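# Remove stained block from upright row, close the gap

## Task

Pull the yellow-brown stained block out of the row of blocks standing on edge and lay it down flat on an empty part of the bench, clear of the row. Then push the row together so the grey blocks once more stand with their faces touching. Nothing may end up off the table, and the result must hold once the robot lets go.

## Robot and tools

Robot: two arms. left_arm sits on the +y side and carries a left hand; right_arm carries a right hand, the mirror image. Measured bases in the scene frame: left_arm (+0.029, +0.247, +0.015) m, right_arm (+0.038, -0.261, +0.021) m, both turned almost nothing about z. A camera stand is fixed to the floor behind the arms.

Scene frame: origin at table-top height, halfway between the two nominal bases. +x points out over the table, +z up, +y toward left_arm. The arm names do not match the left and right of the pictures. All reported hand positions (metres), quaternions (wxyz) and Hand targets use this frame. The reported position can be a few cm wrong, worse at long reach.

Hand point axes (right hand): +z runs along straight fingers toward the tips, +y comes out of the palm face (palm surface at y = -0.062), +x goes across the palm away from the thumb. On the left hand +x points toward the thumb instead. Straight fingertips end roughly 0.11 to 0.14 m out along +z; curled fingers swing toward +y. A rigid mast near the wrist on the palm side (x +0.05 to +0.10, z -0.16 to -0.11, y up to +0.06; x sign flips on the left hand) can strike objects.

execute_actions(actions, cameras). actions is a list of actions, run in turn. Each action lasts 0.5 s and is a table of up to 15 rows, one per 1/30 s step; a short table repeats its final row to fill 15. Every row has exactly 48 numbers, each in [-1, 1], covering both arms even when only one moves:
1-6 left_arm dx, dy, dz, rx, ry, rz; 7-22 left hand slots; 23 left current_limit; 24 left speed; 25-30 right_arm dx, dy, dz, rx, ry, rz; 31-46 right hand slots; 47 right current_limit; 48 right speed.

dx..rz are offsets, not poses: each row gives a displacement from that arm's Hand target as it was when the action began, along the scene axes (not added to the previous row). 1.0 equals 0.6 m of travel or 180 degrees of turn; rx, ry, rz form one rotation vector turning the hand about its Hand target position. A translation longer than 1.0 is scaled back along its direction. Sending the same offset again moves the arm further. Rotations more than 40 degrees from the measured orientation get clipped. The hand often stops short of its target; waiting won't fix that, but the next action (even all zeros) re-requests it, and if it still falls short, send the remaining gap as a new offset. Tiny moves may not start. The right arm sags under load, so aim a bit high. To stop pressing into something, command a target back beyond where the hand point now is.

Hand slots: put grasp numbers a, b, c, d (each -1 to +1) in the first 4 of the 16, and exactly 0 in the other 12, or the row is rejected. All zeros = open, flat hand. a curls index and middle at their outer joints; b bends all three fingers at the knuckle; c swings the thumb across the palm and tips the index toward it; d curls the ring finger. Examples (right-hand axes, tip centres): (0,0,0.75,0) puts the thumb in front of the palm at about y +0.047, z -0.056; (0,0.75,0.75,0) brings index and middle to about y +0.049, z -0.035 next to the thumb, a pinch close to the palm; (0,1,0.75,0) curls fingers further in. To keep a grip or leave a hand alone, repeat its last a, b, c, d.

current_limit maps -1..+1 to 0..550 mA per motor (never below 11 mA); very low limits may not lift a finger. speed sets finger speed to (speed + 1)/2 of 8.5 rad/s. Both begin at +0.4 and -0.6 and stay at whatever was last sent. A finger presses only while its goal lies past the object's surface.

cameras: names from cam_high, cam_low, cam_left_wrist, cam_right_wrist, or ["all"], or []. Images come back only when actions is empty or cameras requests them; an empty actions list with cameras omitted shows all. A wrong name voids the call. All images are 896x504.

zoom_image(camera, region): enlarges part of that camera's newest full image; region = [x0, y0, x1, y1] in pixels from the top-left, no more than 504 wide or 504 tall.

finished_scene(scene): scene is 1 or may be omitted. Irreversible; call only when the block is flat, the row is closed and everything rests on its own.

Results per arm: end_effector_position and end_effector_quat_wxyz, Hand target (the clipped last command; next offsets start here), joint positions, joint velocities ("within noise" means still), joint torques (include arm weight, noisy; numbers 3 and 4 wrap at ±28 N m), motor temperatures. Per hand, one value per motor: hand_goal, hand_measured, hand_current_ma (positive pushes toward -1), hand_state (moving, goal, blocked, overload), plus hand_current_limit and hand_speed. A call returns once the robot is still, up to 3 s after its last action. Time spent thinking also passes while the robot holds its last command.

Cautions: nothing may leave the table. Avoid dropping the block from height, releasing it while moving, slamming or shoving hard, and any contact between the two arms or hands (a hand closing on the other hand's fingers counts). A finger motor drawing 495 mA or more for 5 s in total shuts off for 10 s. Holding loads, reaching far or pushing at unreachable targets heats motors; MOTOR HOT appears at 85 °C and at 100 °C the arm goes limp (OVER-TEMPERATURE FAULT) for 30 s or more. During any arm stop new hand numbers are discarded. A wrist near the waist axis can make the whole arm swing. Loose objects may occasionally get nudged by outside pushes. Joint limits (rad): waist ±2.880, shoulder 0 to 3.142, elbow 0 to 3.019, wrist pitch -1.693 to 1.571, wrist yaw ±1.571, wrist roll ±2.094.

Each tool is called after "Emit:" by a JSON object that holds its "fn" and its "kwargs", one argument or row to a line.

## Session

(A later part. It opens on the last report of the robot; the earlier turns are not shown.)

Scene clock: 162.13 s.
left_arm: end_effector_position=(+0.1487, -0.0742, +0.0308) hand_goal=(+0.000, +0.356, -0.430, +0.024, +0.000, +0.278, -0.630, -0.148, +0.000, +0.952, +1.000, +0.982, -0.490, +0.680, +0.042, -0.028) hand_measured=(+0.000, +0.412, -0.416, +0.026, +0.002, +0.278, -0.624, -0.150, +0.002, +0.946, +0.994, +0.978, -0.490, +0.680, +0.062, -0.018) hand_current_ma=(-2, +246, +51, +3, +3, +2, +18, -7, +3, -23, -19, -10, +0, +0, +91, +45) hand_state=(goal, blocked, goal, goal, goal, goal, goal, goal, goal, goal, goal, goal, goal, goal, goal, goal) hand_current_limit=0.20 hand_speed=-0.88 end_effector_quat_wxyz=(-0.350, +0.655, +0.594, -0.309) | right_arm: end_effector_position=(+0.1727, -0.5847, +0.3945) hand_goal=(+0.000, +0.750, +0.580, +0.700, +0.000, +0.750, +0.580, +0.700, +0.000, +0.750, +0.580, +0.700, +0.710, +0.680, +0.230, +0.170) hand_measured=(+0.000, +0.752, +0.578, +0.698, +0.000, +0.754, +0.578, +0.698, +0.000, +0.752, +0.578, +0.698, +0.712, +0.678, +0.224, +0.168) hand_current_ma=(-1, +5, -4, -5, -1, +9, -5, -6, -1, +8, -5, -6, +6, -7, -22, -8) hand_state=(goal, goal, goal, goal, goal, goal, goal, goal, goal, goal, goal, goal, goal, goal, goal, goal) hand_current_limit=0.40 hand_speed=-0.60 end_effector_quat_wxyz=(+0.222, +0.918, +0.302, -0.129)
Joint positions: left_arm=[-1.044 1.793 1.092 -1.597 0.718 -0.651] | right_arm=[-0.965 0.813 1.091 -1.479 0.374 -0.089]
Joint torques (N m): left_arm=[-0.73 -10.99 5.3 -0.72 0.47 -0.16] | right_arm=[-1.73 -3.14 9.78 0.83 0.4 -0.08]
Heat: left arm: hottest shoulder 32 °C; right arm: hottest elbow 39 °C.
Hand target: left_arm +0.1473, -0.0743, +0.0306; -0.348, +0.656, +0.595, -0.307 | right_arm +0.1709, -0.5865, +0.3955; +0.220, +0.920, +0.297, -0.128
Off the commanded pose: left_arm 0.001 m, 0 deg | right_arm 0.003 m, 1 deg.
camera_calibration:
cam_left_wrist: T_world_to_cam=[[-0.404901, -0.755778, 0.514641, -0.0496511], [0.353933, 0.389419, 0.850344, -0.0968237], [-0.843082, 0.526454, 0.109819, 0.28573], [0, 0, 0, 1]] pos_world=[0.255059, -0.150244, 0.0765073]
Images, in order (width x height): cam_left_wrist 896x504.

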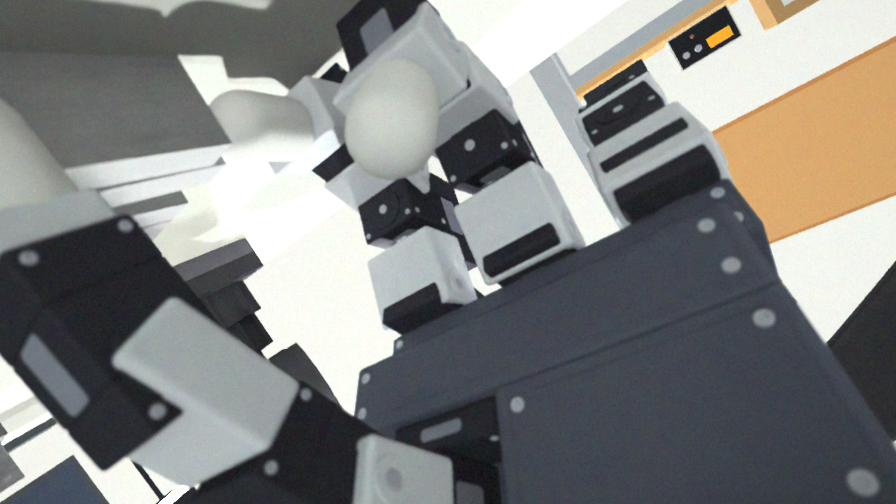

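Emit:
{"fn": "zoom_image", "kwargs": {
  "camera": "cam_left_wrist",
  "region": [60, 110, 270, 240]
}}

Emit:
{"fn": "execute_actions", "kwargs": {
  "actions": [],
  "cameras": ["cam_high","cam_low"]
}}

Emit:
{"fn": "zoom_image", "kwargs": {
  "camera": "cam_high",
  "region": [310, 170, 410, 270]
}}

Emit:
{"fn": "zoom_image", "kwargs": {
  "camera": "cam_low",
  "region": [560, 200, 780, 330]
}}

Scaled by 2.400 from the camera's 896x504 image, which has a finer 1280x720 frame.

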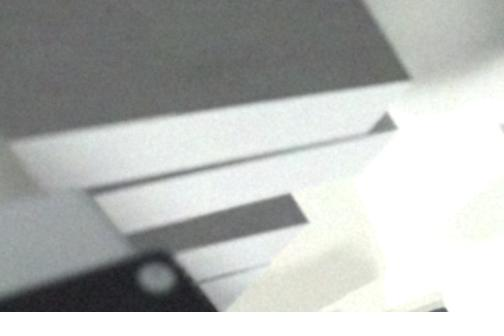

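Scene clock: 162.53 s.
left_arm: end_effector_position=(+0.1487, -0.0742, +0.0308) hand_goal=(+0.000, +0.356, -0.430, +0.024, +0.000, +0.278, -0.630, -0.148, +0.000, +0.952, +1.000, +0.982, -0.490, +0.680, +0.042, -0.028) hand_measured=(+0.000, +0.412, -0.416, +0.026, +0.002, +0.278, -0.624, -0.150, +0.002, +0.946, +0.994, +0.978, -0.490, +0.680, +0.062, -0.018) hand_current_ma=(-2, +246, +51, +3, +3, +2, +18, -7, +3, -23, -19, -10, +0, +0, +91, +45) hand_state=(goal, blocked, goal, goal, goal, goal, goal, goal, goal, goal, goal, goal, goal, goal, goal, goal) hand_current_limit=0.20 hand_speed=-0.88 end_effector_quat_wxyz=(-0.350, +0.655, +0.594, -0.309) | right_arm: end_effector_position=(+0.1727, -0.5847, +0.3945) hand_goal=(+0.000, +0.750, +0.580, +0.700, +0.000, +0.750, +0.580, +0.700, +0.000, +0.750, +0.580, +0.700, +0.710, +0.680, +0.230, +0.170) hand_measured=(+0.000, +0.752, +0.578, +0.698, +0.000, +0.754, +0.578, +0.698, +0.000, +0.752, +0.578, +0.698, +0.712, +0.678, +0.224, +0.168) hand_current_ma=(-1, +5, -4, -5, -1, +9, -5, -6, -1, +8, -5, -6, +6, -7, -22, -8) hand_state=(goal, goal, goal, goal, goal, goal, goal, goal, goal, goal, goal, goal, goal, goal, goal, goal) hand_current_limit=0.40 hand_speed=-0.60 end_effector_quat_wxyz=(+0.222, +0.918, +0.302, -0.129)
Joint positions: left_arm=[-1.044 1.793 1.092 -1.597 0.718 -0.651] | right_arm=[-0.965 0.813 1.091 -1.479 0.374 -0.089]
Joint velocities: within noise
Joint torques (N m): left_arm=[-0.67 -10.93 5.3 -0.72 0.47 -0.15] | right_arm=[-1.67 -3.08 9.8 0.83 0.4 -0.08]
Motor temperatures (°C): left_arm=[29 32 31 27 28 29] | right_arm=[27 29 39 29 31 29]
Heat: left arm: hottest shoulder 32 °C; right arm: hottest elbow 39 °C.
Hand target: left_arm +0.1473, -0.0743, +0.0306; -0.348, +0.656, +0.595, -0.307 | right_arm +0.1709, -0.5865, +0.3955; +0.220, +0.920, +0.297, -0.128
Off the commanded pose: left_arm 0.001 m, 0 deg | right_arm 0.003 m, 1 deg.
Images, in order (width x height): cam_high 896x504, cam_low 896x504.

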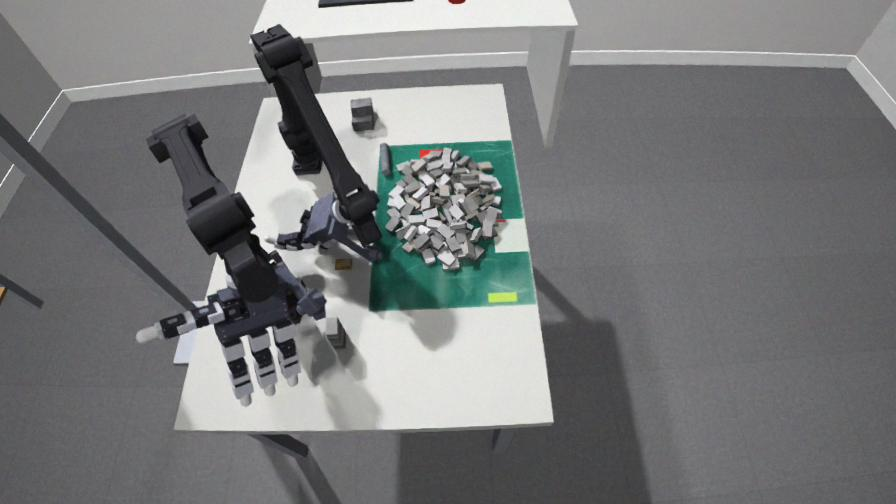

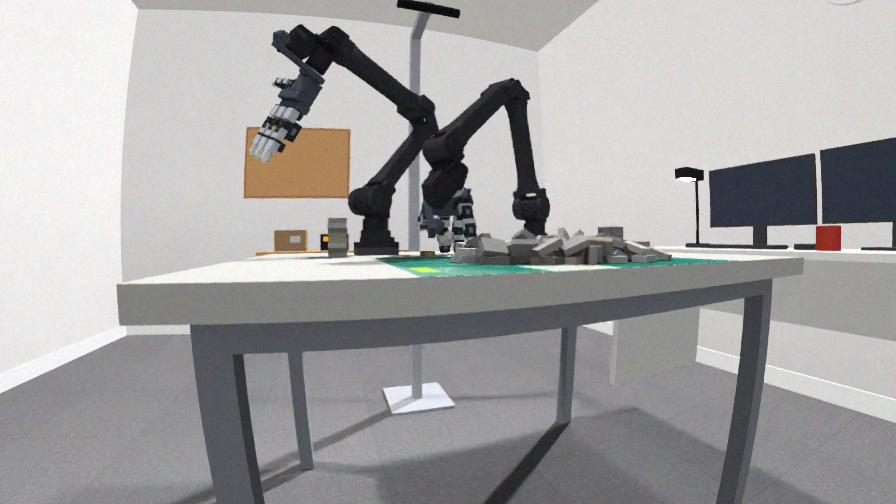

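Scaled by 5.040 from the camera's 896x504 image, which has a finer 1280x720 frame.

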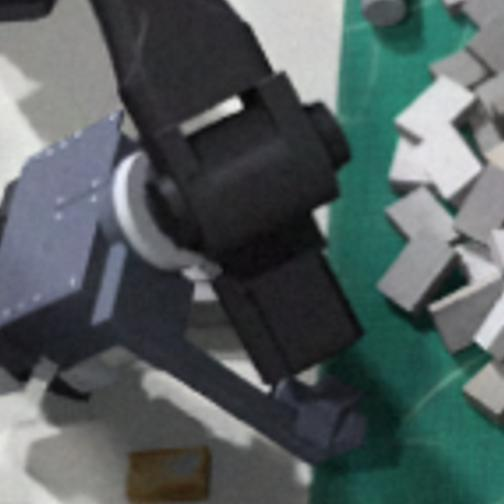

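Scaled by 2.291 from the camera's 896x504 image, which has a finer 1280x720 frame.

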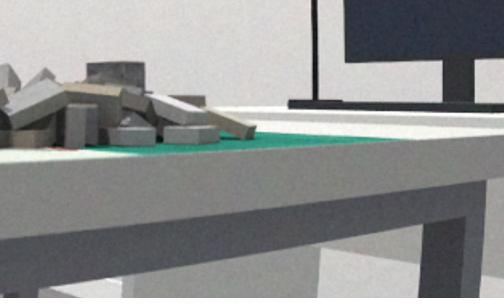

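Emit:
{"fn": "execute_actions", "kwargs": {
  "actions": [
    [[0.0,0.008,0,0,0,0,0.74,0.15,0.75,-0.3,0,0,0,0,0,0,0,0,0,0,0,0,0.25,-0.85,0,0,0,0,0,0,0,0,0,0,0,0,0,0,0,0,0,0,0,0,0,0,0.4,-0.6]]
  ],
  "cameras": ["cam_left_wrist"]
}}

Emit:
{"fn": "zoom_image", "kwargs": {
  "camera": "cam_left_wrist",
  "region": [0, 20, 380, 260]
}}

Scene clock: 163.67 s.
left_arm: end_effector_position=(+0.1470, -0.0709, +0.0310) hand_goal=(+0.000, +0.330, -0.424, +0.028, +0.000, +0.242, -0.634, -0.148, +0.000, +0.922, +1.000, +0.986, -0.490, +0.680, +0.042, -0.024) hand_measured=(+0.000, +0.392, -0.406, +0.030, +0.002, +0.244, -0.628, -0.150, +0.002, +0.916, +0.994, +0.982, -0.492, +0.680, +0.068, -0.010) hand_current_ma=(-2, +274, +64, +9, +3, +4, +19, -7, +3, -22, -19, -10, -8, +0, +126, +64) hand_state=(goal, blocked, goal, goal, goal, goal, goal, goal, goal, goal, goal, goal, goal, goal, blocked, goal) hand_current_limit=0.25 hand_speed=-0.85 end_effector_quat_wxyz=(-0.351, +0.655, +0.594, -0.309) | right_arm: end_effector_position=(+0.1727, -0.5847, +0.3945) hand_goal=(+0.000, +0.750, +0.580, +0.700, +0.000, +0.750, +0.580, +0.700, +0.000, +0.750, +0.580, +0.700, +0.710, +0.680, +0.230, +0.170) hand_measured=(+0.000, +0.752, +0.578, +0.698, +0.000, +0.754, +0.578, +0.698, +0.000, +0.752, +0.578, +0.698, +0.712, +0.678, +0.224, +0.168) hand_current_ma=(-1, +5, -4, -5, -1, +9, -5, -6, -1, +8, -5, -6, +6, -7, -22, -8) hand_state=(goal, goal, goal, goal, goal, goal, goal, goal, goal, goal, goal, goal, goal, goal, goal, goal) hand_current_limit=0.40 hand_speed=-0.60 end_effector_quat_wxyz=(+0.222, +0.918, +0.302, -0.129)
Joint positions: left_arm=[-1.044 1.785 1.081 -1.595 0.716 -0.651] | right_arm=[-0.965 0.813 1.091 -1.479 0.374 -0.089]
Joint torques (N m): left_arm=[-0.15 -10.81 5.18 -0.77 0.36 -0.1] | right_arm=[-1.67 -3.14 9.8 0.83 0.4 -0.08]
Heat: left arm: hottest shoulder 32 °C; right arm: hottest elbow 39 °C.
Hand target: left_arm +0.1473, -0.0696, +0.0307; -0.348, +0.656, +0.595, -0.307 | right_arm +0.1709, -0.5865, +0.3955; +0.220, +0.920, +0.297, -0.128
Off the commanded pose: left_arm 0.001 m, 0 deg | right_arm 0.003 m, 1 deg.
camera_calibration:
cam_left_wrist: T_world_to_cam=[[-0.405941, -0.756023, 0.51346, -0.0477998], [0.353758, 0.388047, 0.851044, -0.0978992], [-0.842655, 0.527114, 0.109925, 0.282477], [0, 0, 0, 1]] pos_world=[0.253259, -0.147046, 0.0768085]
Images, in order (width x height): cam_left_wrist 896x504.

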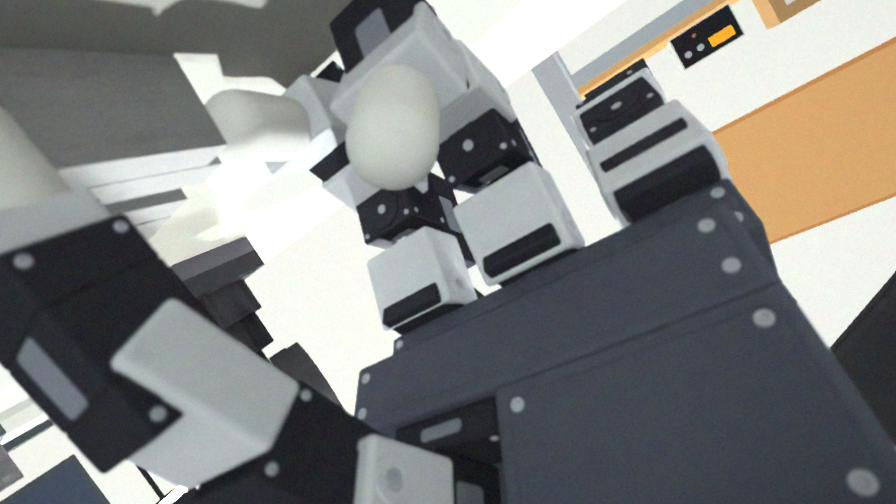

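Scaled by 1.326 from the camera's 896x504 image, which has a finer 1280x720 frame.

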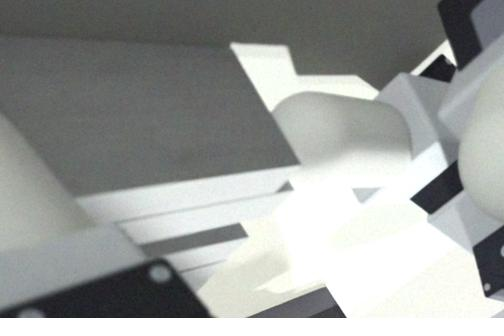

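Emit:
{"fn": "zoom_image", "kwargs": {
  "camera": "cam_left_wrist",
  "region": [60, 110, 270, 240]
}}

Scaled by 2.400 from the camera's 896x504 image, which has a finer 1280x720 frame.

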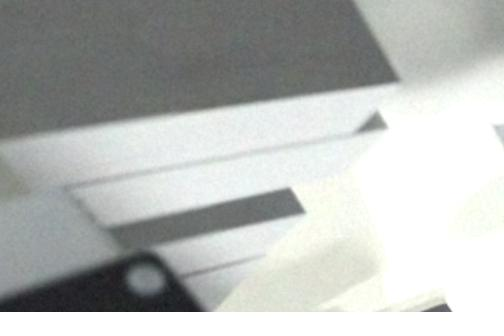

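Emit:
{"fn": "execute_actions", "kwargs": {
  "actions": [
    [[0.001,0.0067,0,0,0,0,0.74,0.17,0.75,-0.3,0,0,0,0,0,0,0,0,0,0,0,0,0.25,-0.85,0,0,0,0,0,0,0,0,0,0,0,0,0,0,0,0,0,0,0,0,0,0,0.4,-0.6]]
  ],
  "cameras": ["cam_left_wrist"]
}}

Emit:
{"fn": "zoom_image", "kwargs": {
  "camera": "cam_left_wrist",
  "region": [60, 110, 270, 240]
}}

Scene clock: 166.77 s.
left_arm: end_effector_position=(+0.1461, -0.0673, +0.0313) hand_goal=(+0.000, +0.302, -0.418, +0.032, +0.000, +0.208, -0.638, -0.148, +0.000, +0.892, +1.000, +0.990, -0.490, +0.680, +0.042, -0.020) hand_measured=(+0.000, +0.374, -0.398, +0.036, +0.002, +0.210, -0.632, -0.150, +0.002, +0.886, +0.994, +0.986, -0.494, +0.680, +0.072, -0.004) hand_current_ma=(-2, +326, +73, +9, +3, +5, +19, -7, +3, -22, -19, -10, -13, +0, +155, +78) hand_state=(goal, blocked, blocked, goal, goal, goal, goal, goal, goal, goal, goal, goal, goal, goal, blocked, goal) hand_current_limit=0.25 hand_speed=-0.85 end_effector_quat_wxyz=(-0.352, +0.655, +0.594, -0.307) | right_arm: end_effector_position=(+0.1727, -0.5847, +0.3945) hand_goal=(+0.000, +0.750, +0.580, +0.700, +0.000, +0.750, +0.580, +0.700, +0.000, +0.750, +0.580, +0.700, +0.710, +0.680, +0.230, +0.170) hand_measured=(+0.000, +0.752, +0.578, +0.698, +0.000, +0.754, +0.578, +0.698, +0.000, +0.752, +0.578, +0.698, +0.712, +0.678, +0.224, +0.168) hand_current_ma=(-1, +5, -4, -5, -1, +9, -5, -6, -1, +8, -5, -6, +6, -7, -22, -8) hand_state=(goal, goal, goal, goal, goal, goal, goal, goal, goal, goal, goal, goal, goal, goal, goal, goal) hand_current_limit=0.40 hand_speed=-0.60 end_effector_quat_wxyz=(+0.222, +0.918, +0.302, -0.129)
Joint positions: left_arm=[-1.043 1.779 1.072 -1.595 0.712 -0.651] | right_arm=[-0.965 0.813 1.091 -1.479 0.374 -0.089]
Joint torques (N m): left_arm=[0.44 -10.7 5.09 -0.8 0.36 -0.05] | right_arm=[-1.67 -3.08 9.78 0.81 0.39 -0.08]
Heat: left arm: hottest shoulder 32 °C; right arm: hottest elbow 39 °C.
Hand target: left_arm +0.1480, -0.0655, +0.0306; -0.348, +0.656, +0.595, -0.307 | right_arm +0.1709, -0.5865, +0.3955; +0.220, +0.920, +0.297, -0.128
Off the commanded pose: left_arm 0.003 m, 1 deg | right_arm 0.003 m, 1 deg.
camera_calibration:
cam_left_wrist: T_world_to_cam=[[-0.408531, -0.757138, 0.509749, -0.0452212], [0.353341, 0.383746, 0.853164, -0.0994397], [-0.841578, 0.528659, 0.110755, 0.279709], [0, 0, 0, 1]] pos_world=[0.252059, -0.14395, 0.0769106]
Images, in order (width x height): cam_left_wrist 896x504.

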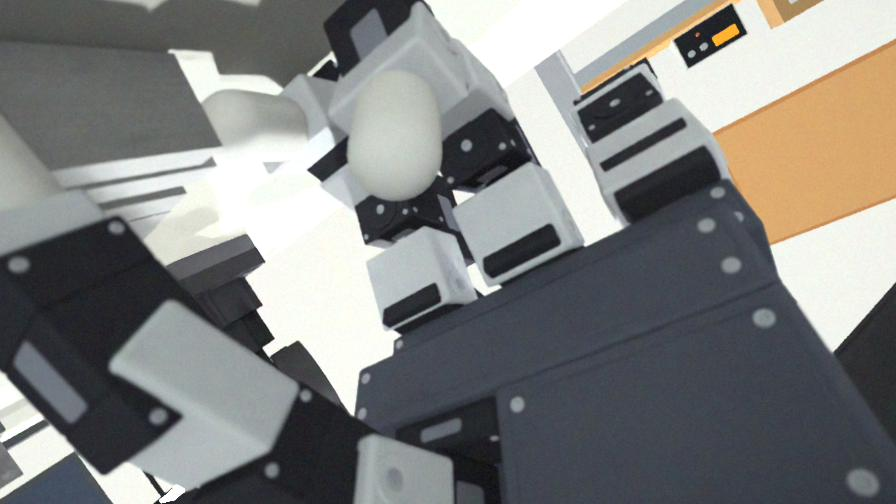

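Scaled by 2.400 from the camera's 896x504 image, which has a finer 1280x720 frame.

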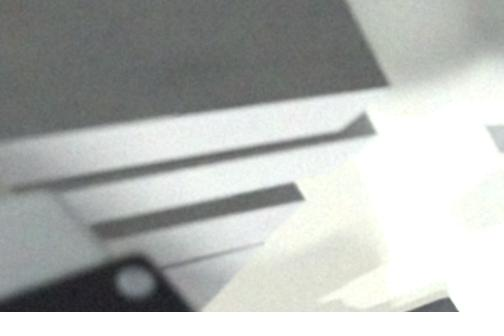

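Emit:
{"fn": "zoom_image", "kwargs": {
  "camera": "cam_left_wrist",
  "region": [0, 30, 280, 230]
}}

Scaled by 1.800 from the camera's 896x504 image, which has a finer 1280x720 frame.

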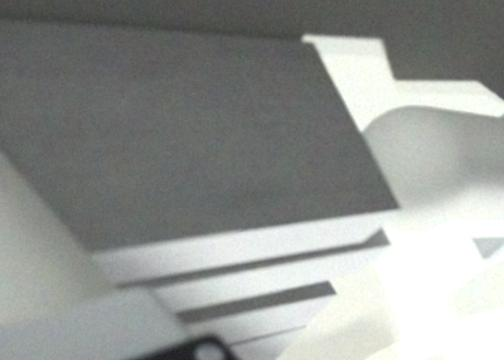

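Emit:
{"fn": "execute_actions", "kwargs": {
  "actions": [
    [[0,-0.001,0.005,0,0,0,0.74,0.19,0.75,-0.3,0,0,0,0,0,0,0,0,0,0,0,0,0.25,-0.85,0,0,0,0,0,0,0,0,0,0,0,0,0,0,0,0,0,0,0,0,0,0,0.4,-0.6]]
  ],
  "cameras": ["cam_left_wrist"]
}}

Emit:
{"fn": "zoom_image", "kwargs": {
  "camera": "cam_left_wrist",
  "region": [0, 30, 280, 230]
}}

Scene clock: 170.30 s.
left_arm: end_effector_position=(+0.1462, -0.0674, +0.0318) hand_goal=(+0.000, +0.276, -0.412, +0.036, +0.000, +0.172, -0.642, -0.148, +0.000, +0.862, +1.000, +0.994, -0.490, +0.680, +0.042, -0.016) hand_measured=(+0.000, +0.372, -0.392, +0.038, +0.002, +0.174, -0.636, -0.150, +0.002, +0.856, +0.994, +0.990, -0.494, +0.680, +0.072, +0.000) hand_current_ma=(-2, +344, +69, +5, +3, +6, +20, -7, +3, -22, -19, -10, -13, +0, +155, +73) hand_state=(goal, blocked, goal, goal, goal, goal, goal, goal, goal, goal, goal, goal, goal, goal, blocked, goal) hand_current_limit=0.25 hand_speed=-0.85 end_effector_quat_wxyz=(-0.351, +0.655, +0.594, -0.307) | right_arm: end_effector_position=(+0.1727, -0.5847, +0.3945) hand_goal=(+0.000, +0.750, +0.580, +0.700, +0.000, +0.750, +0.580, +0.700, +0.000, +0.750, +0.580, +0.700, +0.710, +0.680, +0.230, +0.170) hand_measured=(+0.000, +0.752, +0.578, +0.698, +0.000, +0.754, +0.578, +0.698, +0.000, +0.752, +0.578, +0.698, +0.712, +0.678, +0.224, +0.168) hand_current_ma=(-1, +5, -4, -5, -1, +9, -5, -6, -1, +8, -5, -6, +6, -7, -22, -8) hand_state=(goal, goal, goal, goal, goal, goal, goal, goal, goal, goal, goal, goal, goal, goal, goal, goal) hand_current_limit=0.40 hand_speed=-0.60 end_effector_quat_wxyz=(+0.222, +0.918, +0.302, -0.129)
Joint positions: left_arm=[-1.043 1.777 1.072 -1.595 0.712 -0.651] | right_arm=[-0.965 0.813 1.091 -1.479 0.374 -0.089]
Joint torques (N m): left_arm=[0.38 -10.93 5.44 -1.05 0.38 -0.05] | right_arm=[-1.67 -3.14 9.78 0.81 0.4 -0.08]
Heat: left arm: hottest shoulder 32 °C; right arm: hottest elbow 39 °C.
Hand target: left_arm +0.1480, -0.0661, +0.0336; -0.348, +0.656, +0.595, -0.307 | right_arm +0.1709, -0.5865, +0.3955; +0.220, +0.920, +0.297, -0.128
Off the commanded pose: left_arm 0.003 m, 0 deg | right_arm 0.003 m, 1 deg.
camera_calibration:
cam_left_wrist: T_world_to_cam=[[-0.408858, -0.756469, 0.51048, -0.0454423], [0.352723, 0.38491, 0.852896, -0.0996074], [-0.841678, 0.528771, 0.109451, 0.279923], [0, 0, 0, 1]] pos_world=[0.25216, -0.144051, 0.0775143]
Images, in order (width x height): cam_left_wrist 896x504.

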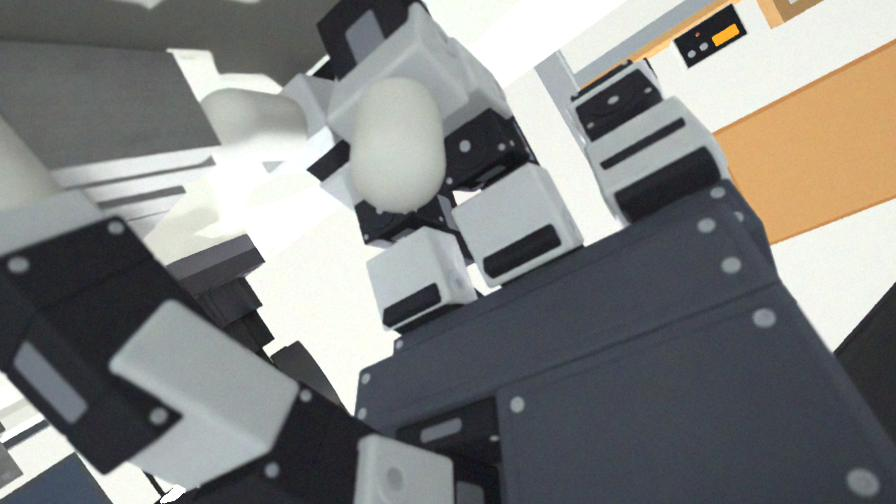

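Scaled by 1.800 from the camera's 896x504 image, which has a finer 1280x720 frame.

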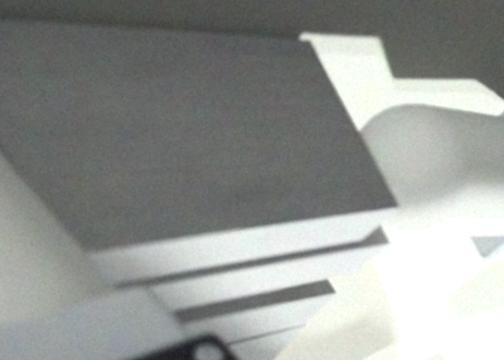

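Emit:
{"fn": "execute_actions", "kwargs": {
  "actions": [
    [[0,-0.001,0.004,0,0,0,0.74,0.19,0.75,-0.3,0,0,0,0,0,0,0,0,0,0,0,0,0.25,-0.85,0,0,0,0,0,0,0,0,0,0,0,0,0,0,0,0,0,0,0,0,0,0,0.4,-0.6]]
  ],
  "cameras": ["cam_left_wrist"]
}}

Emit:
{"fn": "zoom_image", "kwargs": {
  "camera": "cam_left_wrist",
  "region": [0, 30, 280, 230]
}}

Scene clock: 171.20 s.
left_arm: end_effector_position=(+0.1463, -0.0676, +0.0322) hand_goal=(+0.000, +0.276, -0.412, +0.036, +0.000, +0.172, -0.642, -0.148, +0.000, +0.862, +1.000, +0.994, -0.490, +0.680, +0.042, -0.016) hand_measured=(+0.000, +0.370, -0.388, +0.042, +0.002, +0.174, -0.636, -0.150, +0.002, +0.856, +0.994, +0.990, -0.494, +0.680, +0.072, +0.000) hand_current_ma=(-2, +344, +87, +18, +3, +6, +20, -7, +3, -22, -19, -10, -13, +0, +155, +73) hand_state=(goal, blocked, blocked, goal, goal, goal, goal, goal, goal, goal, goal, goal, goal, goal, blocked, goal) hand_current_limit=0.25 hand_speed=-0.85 end_effector_quat_wxyz=(-0.351, +0.656, +0.594, -0.307) | right_arm: end_effector_position=(+0.1727, -0.5847, +0.3945) hand_goal=(+0.000, +0.750, +0.580, +0.700, +0.000, +0.750, +0.580, +0.700, +0.000, +0.750, +0.580, +0.700, +0.710, +0.680, +0.230, +0.170) hand_measured=(+0.000, +0.752, +0.578, +0.698, +0.000, +0.754, +0.578, +0.698, +0.000, +0.752, +0.578, +0.698, +0.712, +0.678, +0.224, +0.168) hand_current_ma=(-1, +5, -4, -5, -1, +9, -5, -6, -1, +8, -5, -6, +6, -7, -22, -8) hand_state=(goal, goal, goal, goal, goal, goal, goal, goal, goal, goal, goal, goal, goal, goal, goal, goal) hand_current_limit=0.40 hand_speed=-0.60 end_effector_quat_wxyz=(+0.222, +0.918, +0.302, -0.129)
Joint positions: left_arm=[-1.043 1.776 1.072 -1.595 0.712 -0.651] | right_arm=[-0.965 0.813 1.091 -1.479 0.374 -0.089]
Joint torques (N m): left_arm=[0.26 -11.05 5.75 -1.26 0.4 -0.06] | right_arm=[-1.67 -3.14 9.8 0.83 0.4 -0.08]
Heat: left arm: hottest shoulder 32 °C; right arm: hottest elbow 39 °C.
Hand target: left_arm +0.1480, -0.0667, +0.0359; -0.348, +0.656, +0.595, -0.307 | right_arm +0.1709, -0.5865, +0.3955; +0.220, +0.920, +0.297, -0.128
Off the commanded pose: left_arm 0.004 m, 0 deg | right_arm 0.003 m, 1 deg.
camera_calibration:
cam_left_wrist: T_world_to_cam=[[-0.409273, -0.755822, 0.511105, -0.0456534], [0.351981, 0.38602, 0.8527, -0.0998455], [-0.841787, 0.528887, 0.108048, 0.280002], [0, 0, 0, 1]] pos_world=[0.252161, -0.144053, 0.0782184]
Images, in order (width x height): cam_left_wrist 896x504.

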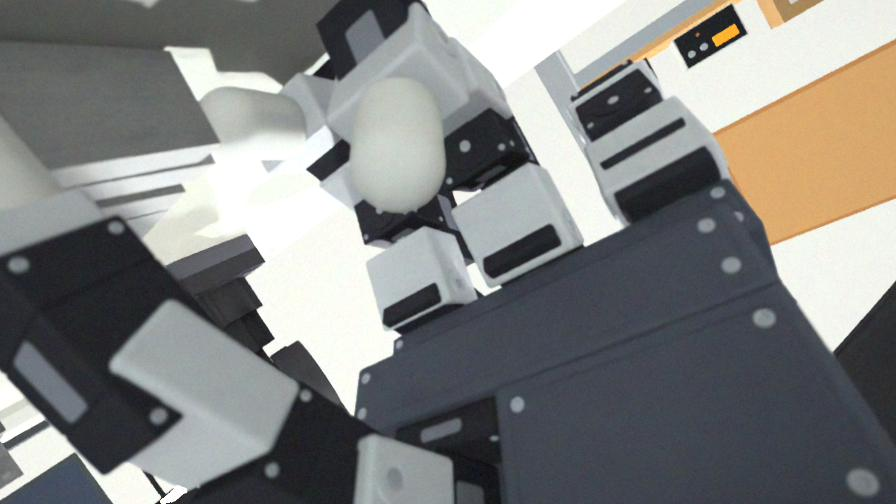

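Scaled by 1.800 from the camera's 896x504 image, which has a finer 1280x720 frame.

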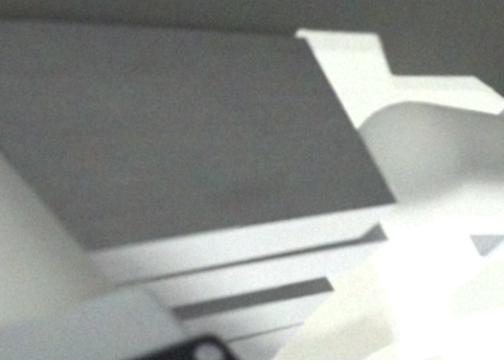

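Emit:
{"fn": "execute_actions", "kwargs": {
  "actions": [
    [[0,-0.001,0.004,0,0,0,0.74,0.19,0.75,-0.3,0,0,0,0,0,0,0,0,0,0,0,0,0.25,-0.85,0,0,0,0,0,0,0,0,0,0,0,0,0,0,0,0,0,0,0,0,0,0,0.4,-0.6]]
  ],
  "cameras": ["cam_left_wrist"]
}}

Emit:
{"fn": "zoom_image", "kwargs": {
  "camera": "cam_left_wrist",
  "region": [0, 30, 280, 230]
}}

Scene clock: 172.23 s.
left_arm: end_effector_position=(+0.1465, -0.0679, +0.0332) hand_goal=(+0.000, +0.276, -0.412, +0.036, +0.000, +0.172, -0.642, -0.148, +0.000, +0.862, +1.000, +0.994, -0.490, +0.680, +0.042, -0.016) hand_measured=(+0.000, +0.368, -0.386, +0.042, +0.002, +0.174, -0.636, -0.150, +0.002, +0.856, +0.994, +0.990, -0.494, +0.680, +0.072, +0.000) hand_current_ma=(-2, +344, +93, +22, +3, +6, +20, -7, +3, -22, -19, -10, -13, +0, +155, +73) hand_state=(goal, blocked, blocked, goal, goal, goal, goal, goal, goal, goal, goal, goal, goal, goal, blocked, goal) hand_current_limit=0.25 hand_speed=-0.85 end_effector_quat_wxyz=(-0.349, +0.656, +0.594, -0.307) | right_arm: end_effector_position=(+0.1727, -0.5847, +0.3945) hand_goal=(+0.000, +0.750, +0.580, +0.700, +0.000, +0.750, +0.580, +0.700, +0.000, +0.750, +0.580, +0.700, +0.710, +0.680, +0.230, +0.170) hand_measured=(+0.000, +0.752, +0.578, +0.698, +0.000, +0.754, +0.578, +0.698, +0.000, +0.752, +0.578, +0.698, +0.712, +0.678, +0.224, +0.168) hand_current_ma=(-1, +5, -4, -5, -1, +9, -5, -6, -1, +8, -5, -6, +6, -7, -22, -8) hand_state=(goal, goal, goal, goal, goal, goal, goal, goal, goal, goal, goal, goal, goal, goal, goal, goal) hand_current_limit=0.40 hand_speed=-0.60 end_effector_quat_wxyz=(+0.222, +0.918, +0.302, -0.129)
Joint positions: left_arm=[-1.043 1.773 1.072 -1.595 0.712 -0.651] | right_arm=[-0.965 0.813 1.091 -1.479 0.374 -0.089]
Joint torques (N m): left_arm=[0.15 -10.99 6.06 -1.48 0.44 -0.07] | right_arm=[-1.67 -3.14 9.78 0.81 0.4 -0.08]
Heat: left arm: hottest shoulder 32 °C; right arm: hottest elbow 39 °C.
Hand target: left_arm +0.1480, -0.0673, +0.0383; -0.348, +0.656, +0.595, -0.307 | right_arm +0.1709, -0.5865, +0.3955; +0.220, +0.920, +0.297, -0.128
Off the commanded pose: left_arm 0.005 m, 0 deg | right_arm 0.003 m, 1 deg.
camera_calibration:
cam_left_wrist: T_world_to_cam=[[-0.410131, -0.754455, 0.512435, -0.0460847], [0.35067, 0.388223, 0.85224, -0.100268], [-0.841916, 0.529226, 0.105343, 0.280434], [0, 0, 0, 1]] pos_world=[0.252362, -0.144256, 0.0795263]
Images, in order (width x height): cam_left_wrist 896x504.

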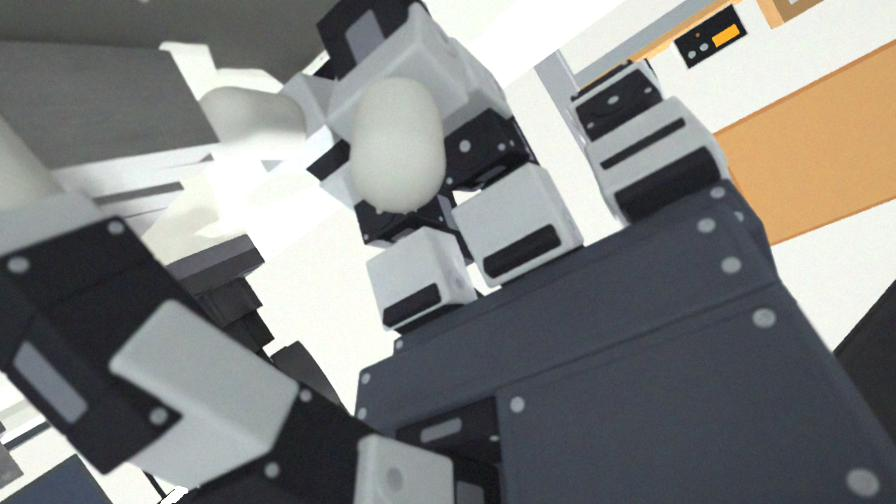

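Scaled by 1.800 from the camera's 896x504 image, which has a finer 1280x720 frame.

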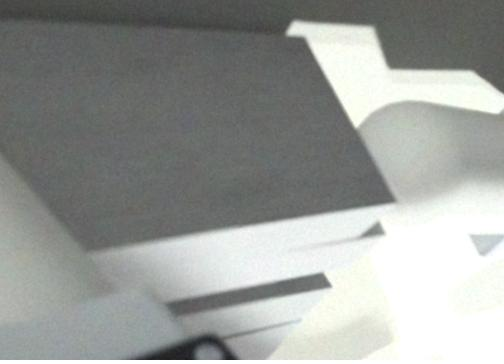

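Emit:
{"fn": "execute_actions", "kwargs": {
  "actions": [
    [[0,0.0065,-0.005,0,0,0,0.74,0.19,0.75,-0.3,0,0,0,0,0,0,0,0,0,0,0,0,0.25,-0.85,0,0,0,0,0,0,0,0,0,0,0,0,0,0,0,0,0,0,0,0,0,0,0.4,-0.6]]
  ],
  "cameras": ["cam_left_wrist"]
}}

Emit:
{"fn": "zoom_image", "kwargs": {
  "camera": "cam_left_wrist",
  "region": [0, 30, 280, 230]
}}

Scene clock: 173.40 s.
left_arm: end_effector_position=(+0.1459, -0.0659, +0.0331) hand_goal=(+0.000, +0.276, -0.412, +0.036, +0.000, +0.172, -0.642, -0.148, +0.000, +0.862, +1.000, +0.994, -0.490, +0.680, +0.042, -0.016) hand_measured=(+0.000, +0.368, -0.386, +0.042, +0.002, +0.174, -0.636, -0.150, +0.002, +0.856, +0.994, +0.990, -0.494, +0.680, +0.072, +0.000) hand_current_ma=(-2, +344, +93, +22, +3, +6, +20, -7, +3, -22, -19, -10, -13, +0, +155, +73) hand_state=(goal, blocked, blocked, goal, goal, goal, goal, goal, goal, goal, goal, goal, goal, goal, blocked, goal) hand_current_limit=0.25 hand_speed=-0.85 end_effector_quat_wxyz=(-0.350, +0.656, +0.594, -0.306) | right_arm: end_effector_position=(+0.1727, -0.5847, +0.3945) hand_goal=(+0.000, +0.750, +0.580, +0.700, +0.000, +0.750, +0.580, +0.700, +0.000, +0.750, +0.580, +0.700, +0.710, +0.680, +0.230, +0.170) hand_measured=(+0.000, +0.752, +0.578, +0.698, +0.000, +0.754, +0.578, +0.698, +0.000, +0.752, +0.578, +0.698, +0.712, +0.678, +0.224, +0.168) hand_current_ma=(-1, +5, -4, -5, -1, +9, -5, -6, -1, +8, -5, -6, +6, -7, -22, -8) hand_state=(goal, goal, goal, goal, goal, goal, goal, goal, goal, goal, goal, goal, goal, goal, goal, goal) hand_current_limit=0.40 hand_speed=-0.60 end_effector_quat_wxyz=(+0.222, +0.918, +0.302, -0.129)
Joint positions: left_arm=[-1.043 1.77 1.068 -1.595 0.71 -0.651] | right_arm=[-0.965 0.813 1.091 -1.479 0.374 -0.089]
Joint torques (N m): left_arm=[0.56 -10.87 5.38 -1.21 0.36 -0.02] | right_arm=[-1.73 -3.14 9.78 0.83 0.4 -0.08]
Heat: left arm: hottest shoulder 32 °C; right arm: hottest elbow 39 °C.
Hand target: left_arm +0.1479, -0.0635, +0.0354; -0.348, +0.656, +0.595, -0.307 | right_arm +0.1709, -0.5865, +0.3955; +0.220, +0.920, +0.297, -0.128
Off the commanded pose: left_arm 0.004 m, 0 deg | right_arm 0.003 m, 1 deg.
camera_calibration:
cam_left_wrist: T_world_to_cam=[[-0.410125, -0.755737, 0.510548, -0.0448753], [0.350952, 0.385916, 0.853171, -0.100848], [-0.841802, 0.529085, 0.106954, 0.278894], [0, 0, 0, 1]] pos_world=[0.251762, -0.142553, 0.0791231]
Images, in order (width x height): cam_left_wrist 896x504.

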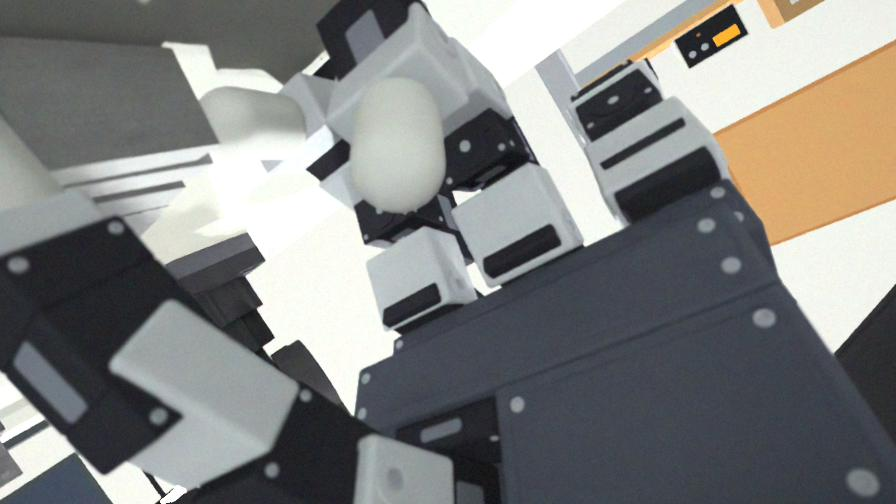

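Scaled by 1.800 from the camera's 896x504 image, which has a finer 1280x720 frame.

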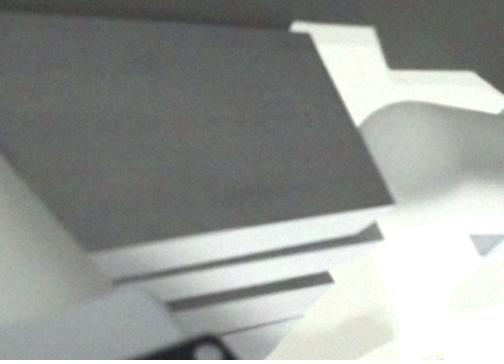

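Emit:
{"fn": "execute_actions", "kwargs": {
  "actions": [
    [[0,-0.005,0.006,0,0,0,0.74,0.19,0.75,-0.3,0,0,0,0,0,0,0,0,0,0,0,0,0.25,-0.85,0,0,0,0,0,0,0,0,0,0,0,0,0,0,0,0,0,0,0,0,0,0,0.4,-0.6]]
  ],
  "cameras": ["cam_left_wrist"]
}}

Emit:
{"fn": "zoom_image", "kwargs": {
  "camera": "cam_left_wrist",
  "region": [0, 30, 280, 230]
}}

Scene clock: 176.03 s.
left_arm: end_effector_position=(+0.1460, -0.0660, +0.0332) hand_goal=(+0.000, +0.276, -0.412, +0.036, +0.000, +0.172, -0.642, -0.148, +0.000, +0.862, +1.000, +0.994, -0.490, +0.680, +0.042, -0.016) hand_measured=(+0.000, +0.368, -0.386, +0.042, +0.002, +0.174, -0.636, -0.150, +0.002, +0.856, +0.994, +0.990, -0.494, +0.680, +0.072, +0.000) hand_current_ma=(-2, +344, +93, +22, +3, +6, +20, -7, +3, -22, -19, -10, -13, +0, +155, +73) hand_state=(goal, blocked, blocked, goal, goal, goal, goal, goal, goal, goal, goal, goal, goal, goal, blocked, goal) hand_current_limit=0.25 hand_speed=-0.85 end_effector_quat_wxyz=(-0.350, +0.656, +0.594, -0.306) | right_arm: end_effector_position=(+0.1727, -0.5847, +0.3945) hand_goal=(+0.000, +0.750, +0.580, +0.700, +0.000, +0.750, +0.580, +0.700, +0.000, +0.750, +0.580, +0.700, +0.710, +0.680, +0.230, +0.170) hand_measured=(+0.000, +0.752, +0.578, +0.698, +0.000, +0.754, +0.578, +0.698, +0.000, +0.752, +0.578, +0.698, +0.712, +0.678, +0.224, +0.168) hand_current_ma=(-1, +5, -4, -5, -1, +9, -5, -6, -1, +8, -5, -6, +6, -7, -22, -8) hand_state=(goal, goal, goal, goal, goal, goal, goal, goal, goal, goal, goal, goal, goal, goal, goal, goal) hand_current_limit=0.40 hand_speed=-0.60 end_effector_quat_wxyz=(+0.222, +0.918, +0.302, -0.129)
Joint positions: left_arm=[-1.043 1.77 1.068 -1.595 0.71 -0.651] | right_arm=[-0.965 0.813 1.091 -1.479 0.374 -0.089]
Joint torques (N m): left_arm=[0.21 -10.99 6.26 -1.55 0.48 -0.06] | right_arm=[-1.67 -3.14 9.8 0.83 0.39 -0.08]
Heat: left arm: hottest shoulder 32 °C; right arm: hottest elbow 39 °C.
Hand target: left_arm +0.1479, -0.0665, +0.0390; -0.348, +0.656, +0.595, -0.307 | right_arm +0.1709, -0.5865, +0.3955; +0.220, +0.920, +0.297, -0.128
Off the commanded pose: left_arm 0.006 m, 0 deg | right_arm 0.003 m, 1 deg.
camera_calibration:
cam_left_wrist: T_world_to_cam=[[-0.410299, -0.755517, 0.510733, -0.0449179], [0.350772, 0.386213, 0.853111, -0.100927], [-0.841792, 0.529181, 0.106552, 0.278916], [0, 0, 0, 1]] pos_world=[0.251762, -0.142554, 0.0793243]
Images, in order (width x height): cam_left_wrist 896x504.

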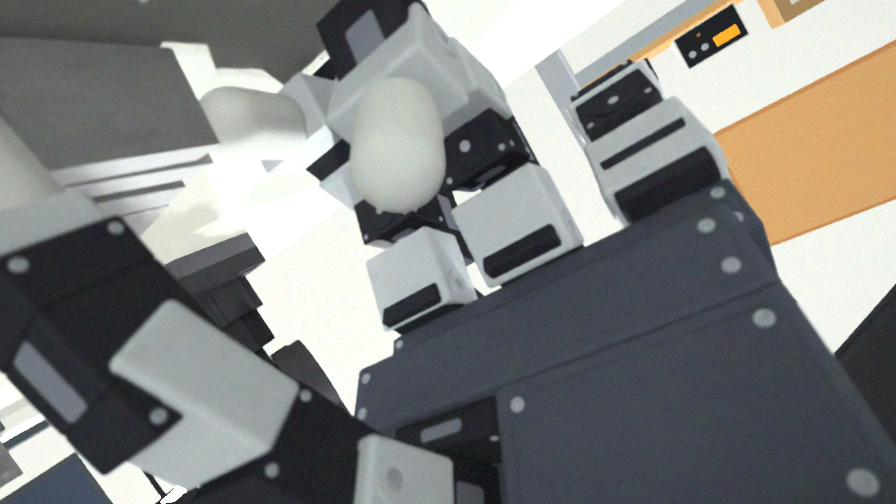

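Scaled by 1.800 from the camera's 896x504 image, which has a finer 1280x720 frame.

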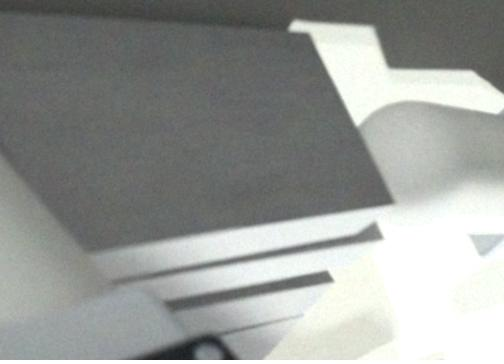

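Emit:
{"fn": "execute_actions", "kwargs": {
  "actions": [
    [[0,-0.006,0.002,0,0,0,0.74,0.19,0.75,-0.3,0,0,0,0,0,0,0,0,0,0,0,0,0.25,-0.85,0,0,0,0,0,0,0,0,0,0,0,0,0,0,0,0,0,0,0,0,0,0,0.4,-0.6]]
  ],
  "cameras": ["cam_left_wrist"]
}}

Emit:
{"fn": "zoom_image", "kwargs": {
  "camera": "cam_left_wrist",
  "region": [0, 30, 280, 230]
}}

Scene clock: 177.00 s.
left_arm: end_effector_position=(+0.1458, -0.0661, +0.0332) hand_goal=(+0.000, +0.276, -0.412, +0.036, +0.000, +0.172, -0.642, -0.148, +0.000, +0.862, +1.000, +0.994, -0.490, +0.680, +0.042, -0.016) hand_measured=(+0.000, +0.368, -0.386, +0.042, +0.002, +0.174, -0.636, -0.150, +0.002, +0.856, +0.994, +0.990, -0.494, +0.680, +0.072, +0.000) hand_current_ma=(-2, +344, +93, +22, +3, +6, +20, -7, +3, -22, -19, -10, -13, +0, +155, +73) hand_state=(goal, blocked, blocked, goal, goal, goal, goal, goal, goal, goal, goal, goal, goal, goal, blocked, goal) hand_current_limit=0.25 hand_speed=-0.85 end_effector_quat_wxyz=(-0.350, +0.656, +0.594, -0.307) | right_arm: end_effector_position=(+0.1727, -0.5847, +0.3945) hand_goal=(+0.000, +0.750, +0.580, +0.700, +0.000, +0.750, +0.580, +0.700, +0.000, +0.750, +0.580, +0.700, +0.710, +0.680, +0.230, +0.170) hand_measured=(+0.000, +0.752, +0.578, +0.698, +0.000, +0.754, +0.578, +0.698, +0.000, +0.752, +0.578, +0.698, +0.712, +0.678, +0.224, +0.168) hand_current_ma=(-1, +5, -4, -5, -1, +9, -5, -6, -1, +8, -5, -6, +6, -7, -22, -8) hand_state=(goal, goal, goal, goal, goal, goal, goal, goal, goal, goal, goal, goal, goal, goal, goal, goal) hand_current_limit=0.40 hand_speed=-0.60 end_effector_quat_wxyz=(+0.222, +0.918, +0.302, -0.129)
Joint positions: left_arm=[-1.043 1.77 1.068 -1.595 0.711 -0.651] | right_arm=[-0.965 0.813 1.091 -1.479 0.374 -0.089]
Joint torques (N m): left_arm=[-0.21 -10.7 7.13 -1.66 0.55 -0.1] | right_arm=[-1.67 -3.14 9.78 0.81 0.4 -0.08]
Heat: left arm: hottest shoulder 32 °C; right arm: hottest elbow 39 °C.
Hand target: left_arm +0.1479, -0.0700, +0.0402; -0.348, +0.656, +0.595, -0.307 | right_arm +0.1709, -0.5865, +0.3955; +0.220, +0.920, +0.297, -0.128
Off the commanded pose: left_arm 0.008 m, 0 deg | right_arm 0.003 m, 1 deg.
camera_calibration:
cam_left_wrist: T_world_to_cam=[[-0.409348, -0.755588, 0.511391, -0.0452169], [0.351132, 0.386866, 0.852667, -0.100888], [-0.842105, 0.528603, 0.106948, 0.27888], [0, 0, 0, 1]] pos_world=[0.251762, -0.142552, 0.079322]
Images, in order (width x height): cam_left_wrist 896x504.

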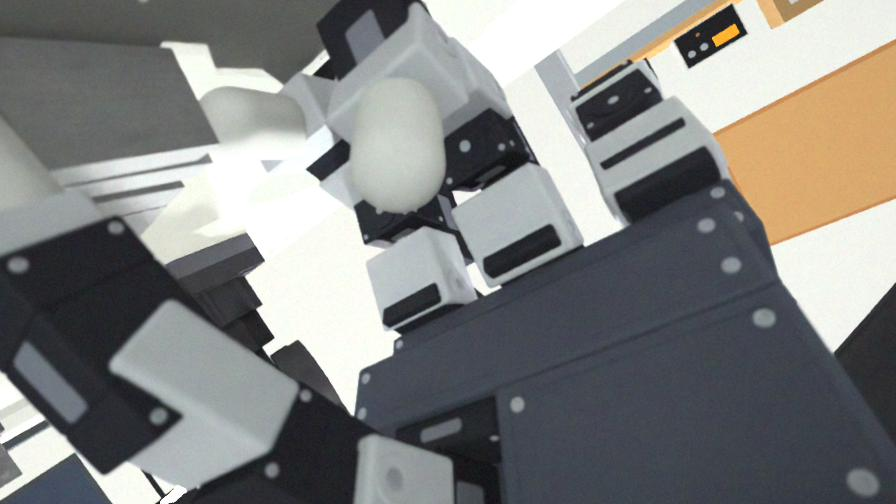

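Scaled by 1.800 from the camera's 896x504 image, which has a finer 1280x720 frame.

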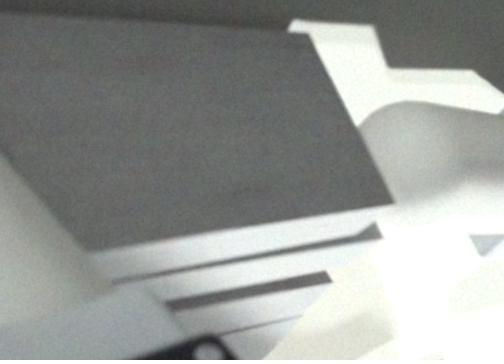

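Emit:
{"fn": "execute_actions", "kwargs": {
  "actions": [
    [[0,-0.005,0.0,0,0,0,0.74,0.19,0.75,-0.3,0,0,0,0,0,0,0,0,0,0,0,0,0.25,-0.85,0,0,0,0,0,0,0,0,0,0,0,0,0,0,0,0,0,0,0,0,0,0,0.4,-0.6]]
  ],
  "cameras": ["cam_left_wrist"]
}}

Emit:
{"fn": "zoom_image", "kwargs": {
  "camera": "cam_left_wrist",
  "region": [0, 30, 280, 230]
}}

Scene clock: 177.93 s.
left_arm: end_effector_position=(+0.1455, -0.0664, +0.0333) hand_goal=(+0.000, +0.276, -0.412, +0.036, +0.000, +0.172, -0.642, -0.148, +0.000, +0.862, +1.000, +0.994, -0.490, +0.680, +0.042, -0.016) hand_measured=(+0.000, +0.368, -0.386, +0.042, +0.002, +0.174, -0.636, -0.150, +0.002, +0.856, +0.994, +0.990, -0.494, +0.680, +0.072, +0.000) hand_current_ma=(-2, +344, +93, +22, +3, +6, +20, -7, +3, -22, -19, -10, -13, +0, +155, +73) hand_state=(goal, blocked, blocked, goal, goal, goal, goal, goal, goal, goal, goal, goal, goal, goal, blocked, goal) hand_current_limit=0.25 hand_speed=-0.85 end_effector_quat_wxyz=(-0.350, +0.655, +0.595, -0.308) | right_arm: end_effector_position=(+0.1727, -0.5847, +0.3945) hand_goal=(+0.000, +0.750, +0.580, +0.700, +0.000, +0.750, +0.580, +0.700, +0.000, +0.750, +0.580, +0.700, +0.710, +0.680, +0.230, +0.170) hand_measured=(+0.000, +0.752, +0.578, +0.698, +0.000, +0.754, +0.578, +0.698, +0.000, +0.752, +0.578, +0.698, +0.712, +0.678, +0.224, +0.168) hand_current_ma=(-1, +5, -4, -5, -1, +9, -5, -6, -1, +8, -5, -6, +6, -7, -22, -8) hand_state=(goal, goal, goal, goal, goal, goal, goal, goal, goal, goal, goal, goal, goal, goal, goal, goal) hand_current_limit=0.40 hand_speed=-0.60 end_effector_quat_wxyz=(+0.222, +0.918, +0.302, -0.129)
Joint positions: left_arm=[-1.043 1.77 1.068 -1.595 0.713 -0.651] | right_arm=[-0.965 0.813 1.091 -1.479 0.374 -0.089]
Joint torques (N m): left_arm=[-0.62 -10.34 7.77 -1.68 0.57 -0.12] | right_arm=[-1.73 -3.08 9.8 0.81 0.4 -0.08]
Heat: left arm: hottest shoulder 32 °C; right arm: hottest elbow 39 °C.
Hand target: left_arm +0.1479, -0.0730, +0.0402; -0.348, +0.656, +0.595, -0.307 | right_arm +0.1709, -0.5865, +0.3955; +0.220, +0.920, +0.297, -0.128
Off the commanded pose: left_arm 0.010 m, 0 deg | right_arm 0.003 m, 1 deg.
camera_calibration:
cam_left_wrist: T_world_to_cam=[[-0.407429, -0.755771, 0.512651, -0.0459774], [0.351793, 0.388148, 0.851811, -0.100693], [-0.842759, 0.5274, 0.107732, 0.278693], [0, 0, 0, 1]] pos_world=[0.251562, -0.142647, 0.0793174]
Images, in order (width x height): cam_left_wrist 896x504.

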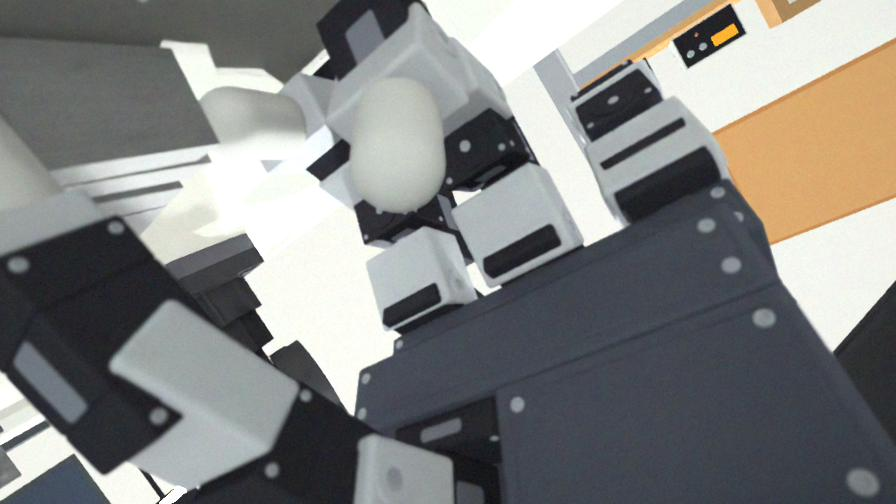

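Scaled by 1.800 from the camera's 896x504 image, which has a finer 1280x720 frame.

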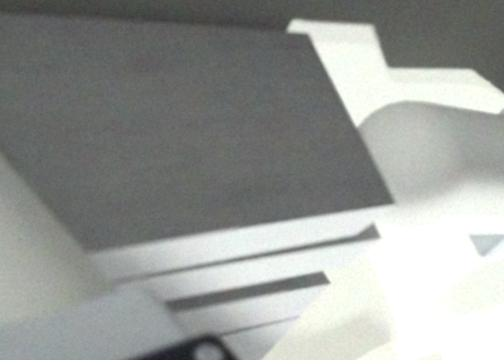

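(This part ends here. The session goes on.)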